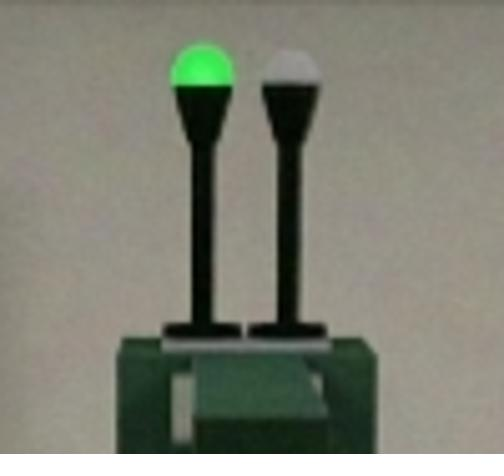

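>>> move(
  arm2={"target": [0.0374, 0.0872, 0.924, 0.1045, 0.9945, 0, 0], "speed": 0.08},
  arm3={"target": [0.1274, -0.0826, 0.924, 0, 0, 0.9945, 0.1045], "speed": 0.08},
  arm4={"target": [0.023, -0.503, 0.880, 0, 0, 1, 0], "speed": 0.08},
)

>>> move(
  arm2={"target": [-0.1426, 0.0872, 0.924, 0.1045, 0.9945, 0, 0], "speed": 0.1},
  arm3={"target": [-0.0526, -0.0826, 0.924, 0, 0, 0.9945, 0.1045], "speed": 0.1},
  cameras=["cam_tips"],
)

Scene clock: 813.27 s.
Joint torques (N m): arm1=[-0.69 -17.15 -4.67 -2.25 0.17 -0.4 0.03] | arm2=[-6.9 -26.94 -4.58 -8.51 -2.38 -4.68 -0.56] | arm3=[6.19 -26.43 -1.77 -6.74 4.3 4 0.21] | arm4=[0.25 -18.32 6.88 1.07 -0.31 0.1 0.08]
Motor temperatures (°C): arm1=[36 40 32 34 39 46 44] | arm2=[31 35 32 33 41 42 40] | arm3=[36 40 30 31 38 48 40] | arm4=[35 37 34 33 36 48 42]
Flange force (N): arm1=[1.1 -5.6 5.4] | arm2=[-1.0 -18.7 -2.4] | arm3=[3.1 -16.3 -2.8] | arm4=[2.0 0.7 -0.6]
move: arm2 done; arm3 done; arm4 done
Joint velocities: within noise
arm1: as last shown
arm1.index_mcp_current_ma: -6
arm1.index_abd_current_ma: 11
arm1.index_dip_current_ma: 2
arm1.middle_mcp_current_ma: 6
arm1.middle_abd_current_ma: 0
arm1.middle_pip_current_ma: -2
arm1.middle_dip_current_ma: 4
arm1.ring_mcp_current_ma: 2
arm1.ring_abd_current_ma: 14
arm1.ring_pip_current_ma: 14
arm1.ring_dip_current_ma: 10
arm1.thumb_cmc_current_ma: 1
arm1.thumb_axl_current_ma: -7
arm1.thumb_mcp_current_ma: 0
arm1.thumb_ipl_current_ma: 3
arm2.joint_positions: joint1_rad=+1.588 joint2_rad=+1.304 joint3_rad=+0.429 joint4_rad=+1.725 joint5_rad=+1.536 joint6_rad=-0.562 joint7_rad=-0.818 hand_index_mcp=+0.959 hand_index_abd=-0.001 hand_index_pip=+0.559 hand_index_dip=-0.919 hand_middle_mcp=+0.965 hand_middle_abd=+0.001 hand_middle_pip=+0.559 hand_middle_dip=-0.919 hand_ring_mcp=+0.970 hand_ring_abd=+0.001 hand_ring_pip=+0.559 hand_ring_dip=-0.919 hand_thumb_cmc=-0.803 hand_thumb_axl=+0.677 hand_thumb_mcp=+0.222 hand_thumb_ipl=+0.168 hand_current_limit=+0.400 hand_speed=-0.600
arm2.joint_status: not commanded
arm2.hand_state: blocked,goal,goal,goal,blocked,goal,goal,goal,blocked,goal,goal,goal,goal,goal,goal,goal
arm2.index_mcp_current_ma: 198
arm2.index_abd_current_ma: -9
arm2.index_pip_current_ma: 12
arm2.index_dip_current_ma: 1
arm2.middle_mcp_current_ma: 237
arm2.middle_abd_current_ma: 1
arm2.middle_pip_current_ma: -7
arm2.middle_dip_current_ma: 6
arm2.ring_mcp_current_ma: 252
arm2.ring_abd_current_ma: 9
arm2.ring_pip_current_ma: 7
arm2.ring_dip_current_ma: 7
arm2.thumb_cmc_current_ma: -7
arm2.thumb_axl_current_ma: 5
arm2.thumb_mcp_current_ma: -12
arm2.thumb_ipl_current_ma: -3
arm2.hand_goal_index_mcp: 0.914
arm2.hand_goal_index_abd: 0.000
arm2.hand_goal_index_pip: 0.560
arm2.hand_goal_index_dip: -0.920
arm2.hand_goal_middle_mcp: 0.914
arm2.hand_goal_middle_abd: 0.000
arm2.hand_goal_middle_pip: 0.560
arm2.hand_goal_middle_dip: -0.920
arm2.hand_goal_ring_mcp: 0.914
arm2.hand_goal_ring_abd: 0.000
arm2.hand_goal_ring_pip: 0.560
arm2.hand_goal_ring_dip: -0.920
arm2.hand_goal_thumb_cmc: -0.800
arm2.hand_goal_thumb_axl: 0.678
arm2.hand_goal_thumb_mcp: 0.226
arm2.hand_goal_thumb_ipl: 0.168
arm2.hand: x=+0.0374 y=+0.0872 z=+0.9240 quat_wxyz=(+0.105, +0.995, +0.000, +0.000)
arm2.hand_target: x=+0.0374 y=+0.0872 z=+0.9240 quat_wxyz=(+0.105, +0.995, +0.000, +0.000)
arm2.hand_status: done (0.000 m and 0.0 deg from the pose sent, 0.054 m and 0.0 deg at the start)
arm3.joint_positions: joint1_rad=-1.261 joint2_rad=+1.473 joint3_rad=-0.904 joint4_rad=+1.806 joint5_rad=+1.815 joint6_rad=+1.032 joint7_rad=+3.990 hand_index_mcp=+1.000 hand_index_abd=-0.001 hand_index_pip=+0.562 hand_index_dip=-0.911 hand_middle_mcp=+1.000 hand_middle_abd=-0.001 hand_middle_pip=+0.562 hand_middle_dip=-0.909 hand_ring_mcp=+1.000 hand_ring_abd=-0.011 hand_ring_pip=+0.564 hand_ring_dip=-0.911 hand_thumb_cmc=-0.803 hand_thumb_axl=+0.677 hand_thumb_mcp=+0.212 hand_thumb_ipl=+0.168 hand_current_limit=+0.400 hand_speed=-0.600
arm3.joint_status: not commanded
arm3.hand_state: blocked,goal,goal,goal,blocked,goal,goal,goal,blocked,goal,goal,goal,goal,goal,goal,goal
arm3.index_mcp_current_ma: 23
arm3.index_abd_current_ma: 6
arm3.index_pip_current_ma: 10
arm3.index_dip_current_ma: -8
arm3.middle_mcp_current_ma: 20
arm3.middle_abd_current_ma: 3
arm3.middle_pip_current_ma: 7
arm3.middle_dip_current_ma: -13
arm3.ring_mcp_current_ma: 7
arm3.ring_abd_current_ma: 5
arm3.ring_pip_current_ma: 1
arm3.ring_dip_current_ma: -2
arm3.thumb_cmc_current_ma: -7
arm3.thumb_axl_current_ma: 3
arm3.thumb_mcp_current_ma: -5
arm3.thumb_ipl_current_ma: -12
arm3.hand_goal_index_mcp: 0.914
arm3.hand_goal_index_abd: 0.000
arm3.hand_goal_index_pip: 0.560
arm3.hand_goal_index_dip: -0.920
arm3.hand_goal_middle_mcp: 0.914
arm3.hand_goal_middle_abd: 0.000
arm3.hand_goal_middle_pip: 0.560
arm3.hand_goal_middle_dip: -0.920
arm3.hand_goal_ring_mcp: 0.914
arm3.hand_goal_ring_abd: 0.000
arm3.hand_goal_ring_pip: 0.560
arm3.hand_goal_ring_dip: -0.920
arm3.hand_goal_thumb_cmc: -0.800
arm3.hand_goal_thumb_axl: 0.678
arm3.hand_goal_thumb_mcp: 0.226
arm3.hand_goal_thumb_ipl: 0.168
arm3.hand: x=+0.1274 y=-0.0826 z=+0.9240 quat_wxyz=(+0.000, +0.000, -0.995, -0.104)
arm3.hand_target: x=+0.1274 y=-0.0826 z=+0.9240 quat_wxyz=(+0.000, +0.000, -0.995, -0.104)
arm3.hand_status: done (0.000 m and 0.0 deg from the pose sent, 0.054 m and 0.0 deg at the start)
arm4.joint_positions: joint1_rad=+2.000 joint2_rad=+1.776 joint3_rad=+1.142 joint4_rad=+1.661 joint5_rad=-1.835 joint6_rad=+1.175 joint7_rad=+2.850 hand_index_mcp=+0.143 hand_index_abd=-0.006 hand_index_pip=-0.486 hand_index_dip=+0.004 hand_middle_mcp=+0.747 hand_middle_abd=+0.005 hand_middle_pip=+0.571 hand_middle_dip=+0.700 hand_ring_mcp=+0.140 hand_ring_abd=+0.010 hand_ring_pip=-0.487 hand_ring_dip=+0.006 hand_thumb_cmc=-0.802 hand_thumb_axl=+0.677 hand_thumb_mcp=+0.219 hand_thumb_ipl=+0.168 hand_current_limit=+0.400 hand_speed=-0.600
arm4.joint_status: not commanded
arm4.hand_state: blocked,goal,goal,goal,goal,goal,goal,goal,blocked,goal,goal,goal,goal,goal,goal,goal
arm4.index_mcp_current_ma: 46
arm4.index_abd_current_ma: 4
arm4.index_pip_current_ma: 21
arm4.index_dip_current_ma: -1
arm4.middle_mcp_current_ma: -12
arm4.middle_abd_current_ma: 3
arm4.middle_pip_current_ma: -12
arm4.middle_dip_current_ma: 0
arm4.ring_mcp_current_ma: 28
arm4.ring_abd_current_ma: 13
arm4.ring_pip_current_ma: -3
arm4.ring_dip_current_ma: 7
arm4.thumb_cmc_current_ma: 18
arm4.thumb_axl_current_ma: 6
arm4.thumb_mcp_current_ma: 0
arm4.thumb_ipl_current_ma: -10
arm4.hand_goal_index_mcp: 0.100
arm4.hand_goal_index_abd: 0.000
arm4.hand_goal_index_pip: -0.500
arm4.hand_goal_index_dip: 0.000
arm4.hand_goal_middle_mcp: 0.754
arm4.hand_goal_middle_abd: 0.000
arm4.hand_goal_middle_pip: 0.576
arm4.hand_goal_middle_dip: 0.696
arm4.hand_goal_ring_mcp: 0.100
arm4.hand_goal_ring_abd: 0.000
arm4.hand_goal_ring_pip: -0.500
arm4.hand_goal_ring_dip: 0.000
arm4.hand_goal_thumb_cmc: -0.800
arm4.hand_goal_thumb_axl: 0.678
arm4.hand_goal_thumb_mcp: 0.226
arm4.hand_goal_thumb_ipl: 0.168
arm4.hand: x=+0.0230 y=-0.5030 z=+0.8800 quat_wxyz=(+0.000, +0.000, +1.000, +0.000)
arm4.hand_target: x=+0.0230 y=-0.5030 z=+0.8800 quat_wxyz=(+0.000, +0.000, +1.000, +0.000)
arm4.hand_status: done (0.000 m and 0.0 deg from the pose sent, 0.020 m and 0.0 deg at the start)
pictures: none

Scene clock: 815.67 s.
Joint torques (N m): arm1=[-0.68 -17.12 -4.72 -2.2 0.19 -0.35 0] | arm2=[-9.35 -30.04 -3.23 -10.18 -4.45 -2.06 -0.61] | arm3=[8.44 -29.5 -0.35 -7.65 5.09 1.67 0.35] | arm4=[0.14 -18.32 6.88 1.11 -0.24 0.09 0.04]
Motor temperatures (°C): arm1=[36 40 32 34 39 46 44] | arm2=[31 35 32 33 41 42 40] | arm3=[36 40 30 31 38 48 40] | arm4=[35 37 34 33 36 48 42]
Flange force (N): arm1=[0.4 -5.1 5.0] | arm2=[-1.0 -16.9 -2.2] | arm3=[4.3 -14.8 -1.9] | arm4=[2.1 0.4 -0.5]
move: arm2 done; arm3 done
Joint velocities: within noise
arm1, arm4: as last shown
arm1.index_abd_current_ma: 12
arm1.index_dip_current_ma: 5
arm1.middle_mcp_current_ma: 0
arm1.middle_abd_current_ma: 6
arm1.middle_pip_current_ma: 2
arm1.middle_dip_current_ma: 8
arm1.ring_mcp_current_ma: 0
arm1.ring_abd_current_ma: 1
arm1.ring_pip_current_ma: 10
arm1.ring_dip_current_ma: 9
arm1.thumb_cmc_current_ma: -2
arm1.thumb_axl_current_ma: -9
arm1.thumb_ipl_current_ma: -2
arm2.joint_positions: joint1_rad=+1.770 joint2_rad=+1.511 joint3_rad=+0.666 joint4_rad=+1.051 joint5_rad=+1.932 joint6_rad=-0.904 joint7_rad=-1.342 hand_index_mcp=+0.958 hand_index_abd=-0.002 hand_index_pip=+0.559 hand_index_dip=-0.919 hand_middle_mcp=+0.965 hand_middle_abd=+0.000 hand_middle_pip=+0.559 hand_middle_dip=-0.919 hand_ring_mcp=+0.970 hand_ring_abd=+0.000 hand_ring_pip=+0.559 hand_ring_dip=-0.919 hand_thumb_cmc=-0.803 hand_thumb_axl=+0.677 hand_thumb_mcp=+0.222 hand_thumb_ipl=+0.168 hand_current_limit=+0.400 hand_speed=-0.600
arm2.joint_status: not commanded
arm2.hand_state: blocked,goal,goal,goal,blocked,goal,goal,goal,blocked,goal,goal,goal,goal,goal,goal,goal
arm2.index_mcp_current_ma: 188
arm2.index_abd_current_ma: -11
arm2.index_pip_current_ma: 6
arm2.index_dip_current_ma: 4
arm2.middle_mcp_current_ma: 238
arm2.middle_abd_current_ma: -2
arm2.middle_pip_current_ma: -3
arm2.middle_dip_current_ma: 4
arm2.ring_mcp_current_ma: 254
arm2.ring_abd_current_ma: 1
arm2.ring_pip_current_ma: 6
arm2.ring_dip_current_ma: 10
arm2.thumb_cmc_current_ma: -10
arm2.thumb_axl_current_ma: 1
arm2.thumb_mcp_current_ma: -14
arm2.thumb_ipl_current_ma: -4
arm2.hand_goal_index_mcp: 0.914
arm2.hand_goal_index_abd: 0.000
arm2.hand_goal_index_pip: 0.560
arm2.hand_goal_index_dip: -0.920
arm2.hand_goal_middle_mcp: 0.914
arm2.hand_goal_middle_abd: 0.000
arm2.hand_goal_middle_pip: 0.560
arm2.hand_goal_middle_dip: -0.920
arm2.hand_goal_ring_mcp: 0.914
arm2.hand_goal_ring_abd: 0.000
arm2.hand_goal_ring_pip: 0.560
arm2.hand_goal_ring_dip: -0.920
arm2.hand_goal_thumb_cmc: -0.800
arm2.hand_goal_thumb_axl: 0.678
arm2.hand_goal_thumb_mcp: 0.226
arm2.hand_goal_thumb_ipl: 0.168
arm2.hand: x=-0.1426 y=+0.0872 z=+0.9240 quat_wxyz=(+0.105, +0.995, +0.000, +0.000)
arm2.hand_target: x=-0.1426 y=+0.0872 z=+0.9240 quat_wxyz=(+0.105, +0.995, +0.000, +0.000)
arm2.hand_status: done (0.000 m and 0.0 deg from the pose sent, 0.180 m and 0.0 deg at the start)
arm3.joint_positions: joint1_rad=-1.583 joint2_rad=+1.568 joint3_rad=-1.007 joint4_rad=+1.200 joint5_rad=+1.553 joint6_rad=+1.126 joint7_rad=+4.329 hand_index_mcp=+1.000 hand_index_abd=-0.001 hand_index_pip=+0.562 hand_index_dip=-0.911 hand_middle_mcp=+1.000 hand_middle_abd=-0.001 hand_middle_pip=+0.562 hand_middle_dip=-0.909 hand_ring_mcp=+1.000 hand_ring_abd=-0.011 hand_ring_pip=+0.564 hand_ring_dip=-0.911 hand_thumb_cmc=-0.803 hand_thumb_axl=+0.677 hand_thumb_mcp=+0.212 hand_thumb_ipl=+0.168 hand_current_limit=+0.400 hand_speed=-0.600
arm3.joint_status: not commanded
arm3.hand_state: blocked,goal,goal,goal,blocked,goal,goal,goal,blocked,goal,goal,goal,goal,goal,goal,goal
arm3.index_mcp_current_ma: 12
arm3.index_abd_current_ma: 11
arm3.index_pip_current_ma: 3
arm3.index_dip_current_ma: -11
arm3.middle_mcp_current_ma: 26
arm3.middle_abd_current_ma: 2
arm3.middle_pip_current_ma: 5
arm3.middle_dip_current_ma: -5
arm3.ring_mcp_current_ma: 9
arm3.ring_abd_current_ma: 10
arm3.ring_pip_current_ma: 2
arm3.ring_dip_current_ma: -6
arm3.thumb_cmc_current_ma: -3
arm3.thumb_axl_current_ma: -4
arm3.thumb_mcp_current_ma: 2
arm3.thumb_ipl_current_ma: -7
arm3.hand_goal_index_mcp: 0.914
arm3.hand_goal_index_abd: 0.000
arm3.hand_goal_index_pip: 0.560
arm3.hand_goal_index_dip: -0.920
arm3.hand_goal_middle_mcp: 0.914
arm3.hand_goal_middle_abd: 0.000
arm3.hand_goal_middle_pip: 0.560
arm3.hand_goal_middle_dip: -0.920
arm3.hand_goal_ring_mcp: 0.914
arm3.hand_goal_ring_abd: 0.000
arm3.hand_goal_ring_pip: 0.560
arm3.hand_goal_ring_dip: -0.920
arm3.hand_goal_thumb_cmc: -0.800
arm3.hand_goal_thumb_axl: 0.678
arm3.hand_goal_thumb_mcp: 0.226
arm3.hand_goal_thumb_ipl: 0.168
arm3.hand: x=-0.0526 y=-0.0826 z=+0.9240 quat_wxyz=(+0.000, +0.000, -0.995, -0.105)
arm3.hand_target: x=-0.0526 y=-0.0826 z=+0.9240 quat_wxyz=(+0.000, +0.000, -0.995, -0.105)
arm3.hand_status: done (0.000 m and 0.0 deg from the pose sent, 0.180 m and 0.0 deg at the start)
arm4.index_mcp_current_ma: 36
arm4.index_abd_current_ma: -2
arm4.index_pip_current_ma: 3
arm4.index_dip_current_ma: -3
arm4.middle_mcp_current_ma: 0
arm4.middle_abd_current_ma: 4
arm4.middle_pip_current_ma: -19
arm4.middle_dip_current_ma: 8
arm4.ring_mcp_current_ma: 25
arm4.ring_abd_current_ma: 0
arm4.ring_pip_current_ma: 10
arm4.ring_dip_current_ma: 17
arm4.thumb_cmc_current_ma: -6
arm4.thumb_axl_current_ma: 13
arm4.thumb_mcp_current_ma: -19
arm4.thumb_ipl_current_ma: 1

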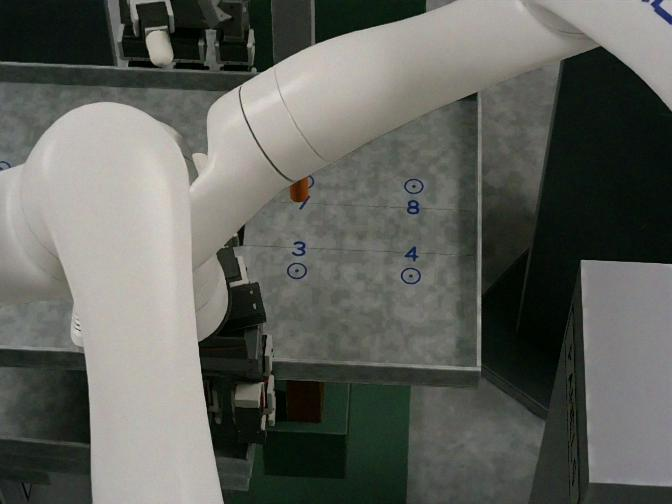

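>>> move(
  arm2={"target": [-0.1424, 0.1366, 0.908, 0.1045, 0.9945, 0, 0], "speed": 0.08},
  arm3={"target": [-0.0524, -0.0332, 0.908, 0, 0, 0.9945, 0.1045], "speed": 0.08},
  cameras=["cam_tips"],
)

>>> zoom_image(
  camera="cam_tips",
  region=[240, 180, 360, 270],
)

Scene clock: 817.17 s.
Joint torques (N m): arm1=[-0.63 -17.07 -4.7 -2.19 0.17 -0.37 0] | arm2=[-9.55 -28.7 -3.67 -9.15 -3.76 -2.89 -0.35] | arm3=[7.76 -30.74 -0.71 -8.04 5.19 0.58 0.44] | arm4=[0.19 -18.38 6.91 1.1 -0.28 0.08 0.06]
Motor temperatures (°C): arm1=[36 40 32 34 39 46 44] | arm2=[31 35 32 33 41 42 40] | arm3=[36 40 30 31 38 48 40] | arm4=[35 37 34 33 36 48 42]
Flange force (N): arm1=[0.4 -5.0 4.9] | arm2=[-1.6 -16.6 -2.3] | arm3=[4.0 -13.6 -1.3] | arm4=[2.1 0.5 -0.4]
move: arm2 done; arm3 done
Joint velocities: within noise
arm1, arm4: as last shown
arm1.index_mcp_current_ma: -9
arm1.index_abd_current_ma: 5
arm1.index_dip_current_ma: 4
arm1.middle_abd_current_ma: 0
arm1.middle_pip_current_ma: 1
arm1.middle_dip_current_ma: -2
arm1.ring_mcp_current_ma: 6
arm1.ring_abd_current_ma: 15
arm1.ring_pip_current_ma: 8
arm1.ring_dip_current_ma: 3
arm1.thumb_cmc_current_ma: -4
arm1.thumb_axl_current_ma: 5
arm1.thumb_ipl_current_ma: 1
arm2.joint_positions: joint1_rad=+1.836 joint2_rad=+1.513 joint3_rad=+0.636 joint4_rad=+1.122 joint5_rad=+1.903 joint6_rad=-0.867 joint7_rad=-1.205 hand_index_mcp=+0.958 hand_index_abd=-0.002 hand_index_pip=+0.559 hand_index_dip=-0.919 hand_middle_mcp=+0.964 hand_middle_abd=+0.000 hand_middle_pip=+0.559 hand_middle_dip=-0.919 hand_ring_mcp=+0.969 hand_ring_abd=+0.000 hand_ring_pip=+0.559 hand_ring_dip=-0.919 hand_thumb_cmc=-0.803 hand_thumb_axl=+0.677 hand_thumb_mcp=+0.222 hand_thumb_ipl=+0.168 hand_current_limit=+0.400 hand_speed=-0.600
arm2.joint_status: not commanded
arm2.hand_state: blocked,goal,goal,goal,blocked,goal,goal,goal,blocked,goal,goal,goal,goal,goal,goal,goal
arm2.index_mcp_current_ma: 189
arm2.index_abd_current_ma: -8
arm2.index_pip_current_ma: 5
arm2.index_dip_current_ma: 4
arm2.middle_mcp_current_ma: 231
arm2.middle_abd_current_ma: -2
arm2.middle_pip_current_ma: -2
arm2.middle_dip_current_ma: 5
arm2.ring_mcp_current_ma: 251
arm2.ring_abd_current_ma: 1
arm2.ring_pip_current_ma: 7
arm2.ring_dip_current_ma: 3
arm2.thumb_cmc_current_ma: -10
arm2.thumb_axl_current_ma: 10
arm2.thumb_mcp_current_ma: -15
arm2.thumb_ipl_current_ma: -10
arm2.hand_goal_index_mcp: 0.914
arm2.hand_goal_index_abd: 0.000
arm2.hand_goal_index_pip: 0.560
arm2.hand_goal_index_dip: -0.920
arm2.hand_goal_middle_mcp: 0.914
arm2.hand_goal_middle_abd: 0.000
arm2.hand_goal_middle_pip: 0.560
arm2.hand_goal_middle_dip: -0.920
arm2.hand_goal_ring_mcp: 0.914
arm2.hand_goal_ring_abd: 0.000
arm2.hand_goal_ring_pip: 0.560
arm2.hand_goal_ring_dip: -0.920
arm2.hand_goal_thumb_cmc: -0.800
arm2.hand_goal_thumb_axl: 0.678
arm2.hand_goal_thumb_mcp: 0.226
arm2.hand_goal_thumb_ipl: 0.168
arm2.hand: x=-0.1424 y=+0.1366 z=+0.9080 quat_wxyz=(+0.104, +0.995, +0.000, +0.000)
arm2.hand_target: x=-0.1424 y=+0.1366 z=+0.9080 quat_wxyz=(+0.104, +0.995, +0.000, +0.000)
arm2.hand_status: done (0.000 m and 0.0 deg from the pose sent, 0.052 m and 0.0 deg at the start)
arm3.joint_positions: joint1_rad=-1.553 joint2_rad=+1.613 joint3_rad=-1.005 joint4_rad=+1.066 joint5_rad=+1.534 joint6_rad=+1.105 joint7_rad=+4.481 hand_index_mcp=+1.000 hand_index_abd=-0.001 hand_index_pip=+0.562 hand_index_dip=-0.911 hand_middle_mcp=+1.000 hand_middle_abd=-0.001 hand_middle_pip=+0.562 hand_middle_dip=-0.909 hand_ring_mcp=+0.999 hand_ring_abd=-0.011 hand_ring_pip=+0.564 hand_ring_dip=-0.911 hand_thumb_cmc=-0.803 hand_thumb_axl=+0.677 hand_thumb_mcp=+0.212 hand_thumb_ipl=+0.168 hand_current_limit=+0.400 hand_speed=-0.600
arm3.joint_status: not commanded
arm3.hand_state: blocked,goal,goal,goal,blocked,goal,goal,goal,blocked,goal,goal,goal,goal,goal,goal,goal
arm3.index_mcp_current_ma: 18
arm3.index_abd_current_ma: 7
arm3.index_pip_current_ma: 12
arm3.index_dip_current_ma: -13
arm3.middle_mcp_current_ma: 19
arm3.middle_abd_current_ma: -1
arm3.middle_pip_current_ma: -2
arm3.middle_dip_current_ma: -14
arm3.ring_mcp_current_ma: 16
arm3.ring_abd_current_ma: 5
arm3.ring_pip_current_ma: 7
arm3.ring_dip_current_ma: -2
arm3.thumb_cmc_current_ma: -10
arm3.thumb_axl_current_ma: 1
arm3.thumb_mcp_current_ma: -4
arm3.thumb_ipl_current_ma: -6
arm3.hand_goal_index_mcp: 0.914
arm3.hand_goal_index_abd: 0.000
arm3.hand_goal_index_pip: 0.560
arm3.hand_goal_index_dip: -0.920
arm3.hand_goal_middle_mcp: 0.914
arm3.hand_goal_middle_abd: 0.000
arm3.hand_goal_middle_pip: 0.560
arm3.hand_goal_middle_dip: -0.920
arm3.hand_goal_ring_mcp: 0.914
arm3.hand_goal_ring_abd: 0.000
arm3.hand_goal_ring_pip: 0.560
arm3.hand_goal_ring_dip: -0.920
arm3.hand_goal_thumb_cmc: -0.800
arm3.hand_goal_thumb_axl: 0.678
arm3.hand_goal_thumb_mcp: 0.226
arm3.hand_goal_thumb_ipl: 0.168
arm3.hand: x=-0.0524 y=-0.0332 z=+0.9080 quat_wxyz=(+0.000, +0.000, -0.995, -0.104)
arm3.hand_target: x=-0.0524 y=-0.0332 z=+0.9080 quat_wxyz=(+0.000, +0.000, -0.995, -0.104)
arm3.hand_status: done (0.000 m and 0.0 deg from the pose sent, 0.052 m and 0.0 deg at the start)
arm4.index_mcp_current_ma: 38
arm4.index_abd_current_ma: 7
arm4.index_pip_current_ma: 11
arm4.index_dip_current_ma: 0
arm4.middle_mcp_current_ma: 3
arm4.middle_abd_current_ma: -1
arm4.middle_pip_current_ma: 9
arm4.middle_dip_current_ma: -8
arm4.ring_mcp_current_ma: 51
arm4.ring_abd_current_ma: 13
arm4.ring_pip_current_ma: -8
arm4.ring_dip_current_ma: 12
arm4.thumb_cmc_current_ma: 5
arm4.thumb_axl_current_ma: 0
arm4.thumb_mcp_current_ma: 6
arm4.thumb_ipl_current_ma: -3

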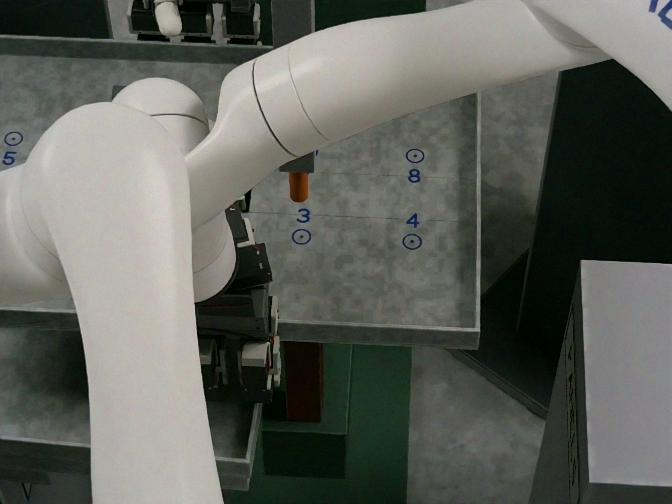

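Scaled by 4.200.

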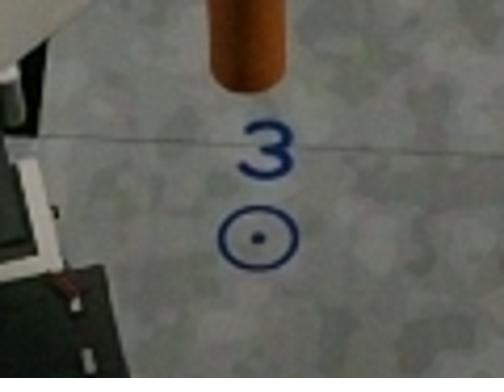

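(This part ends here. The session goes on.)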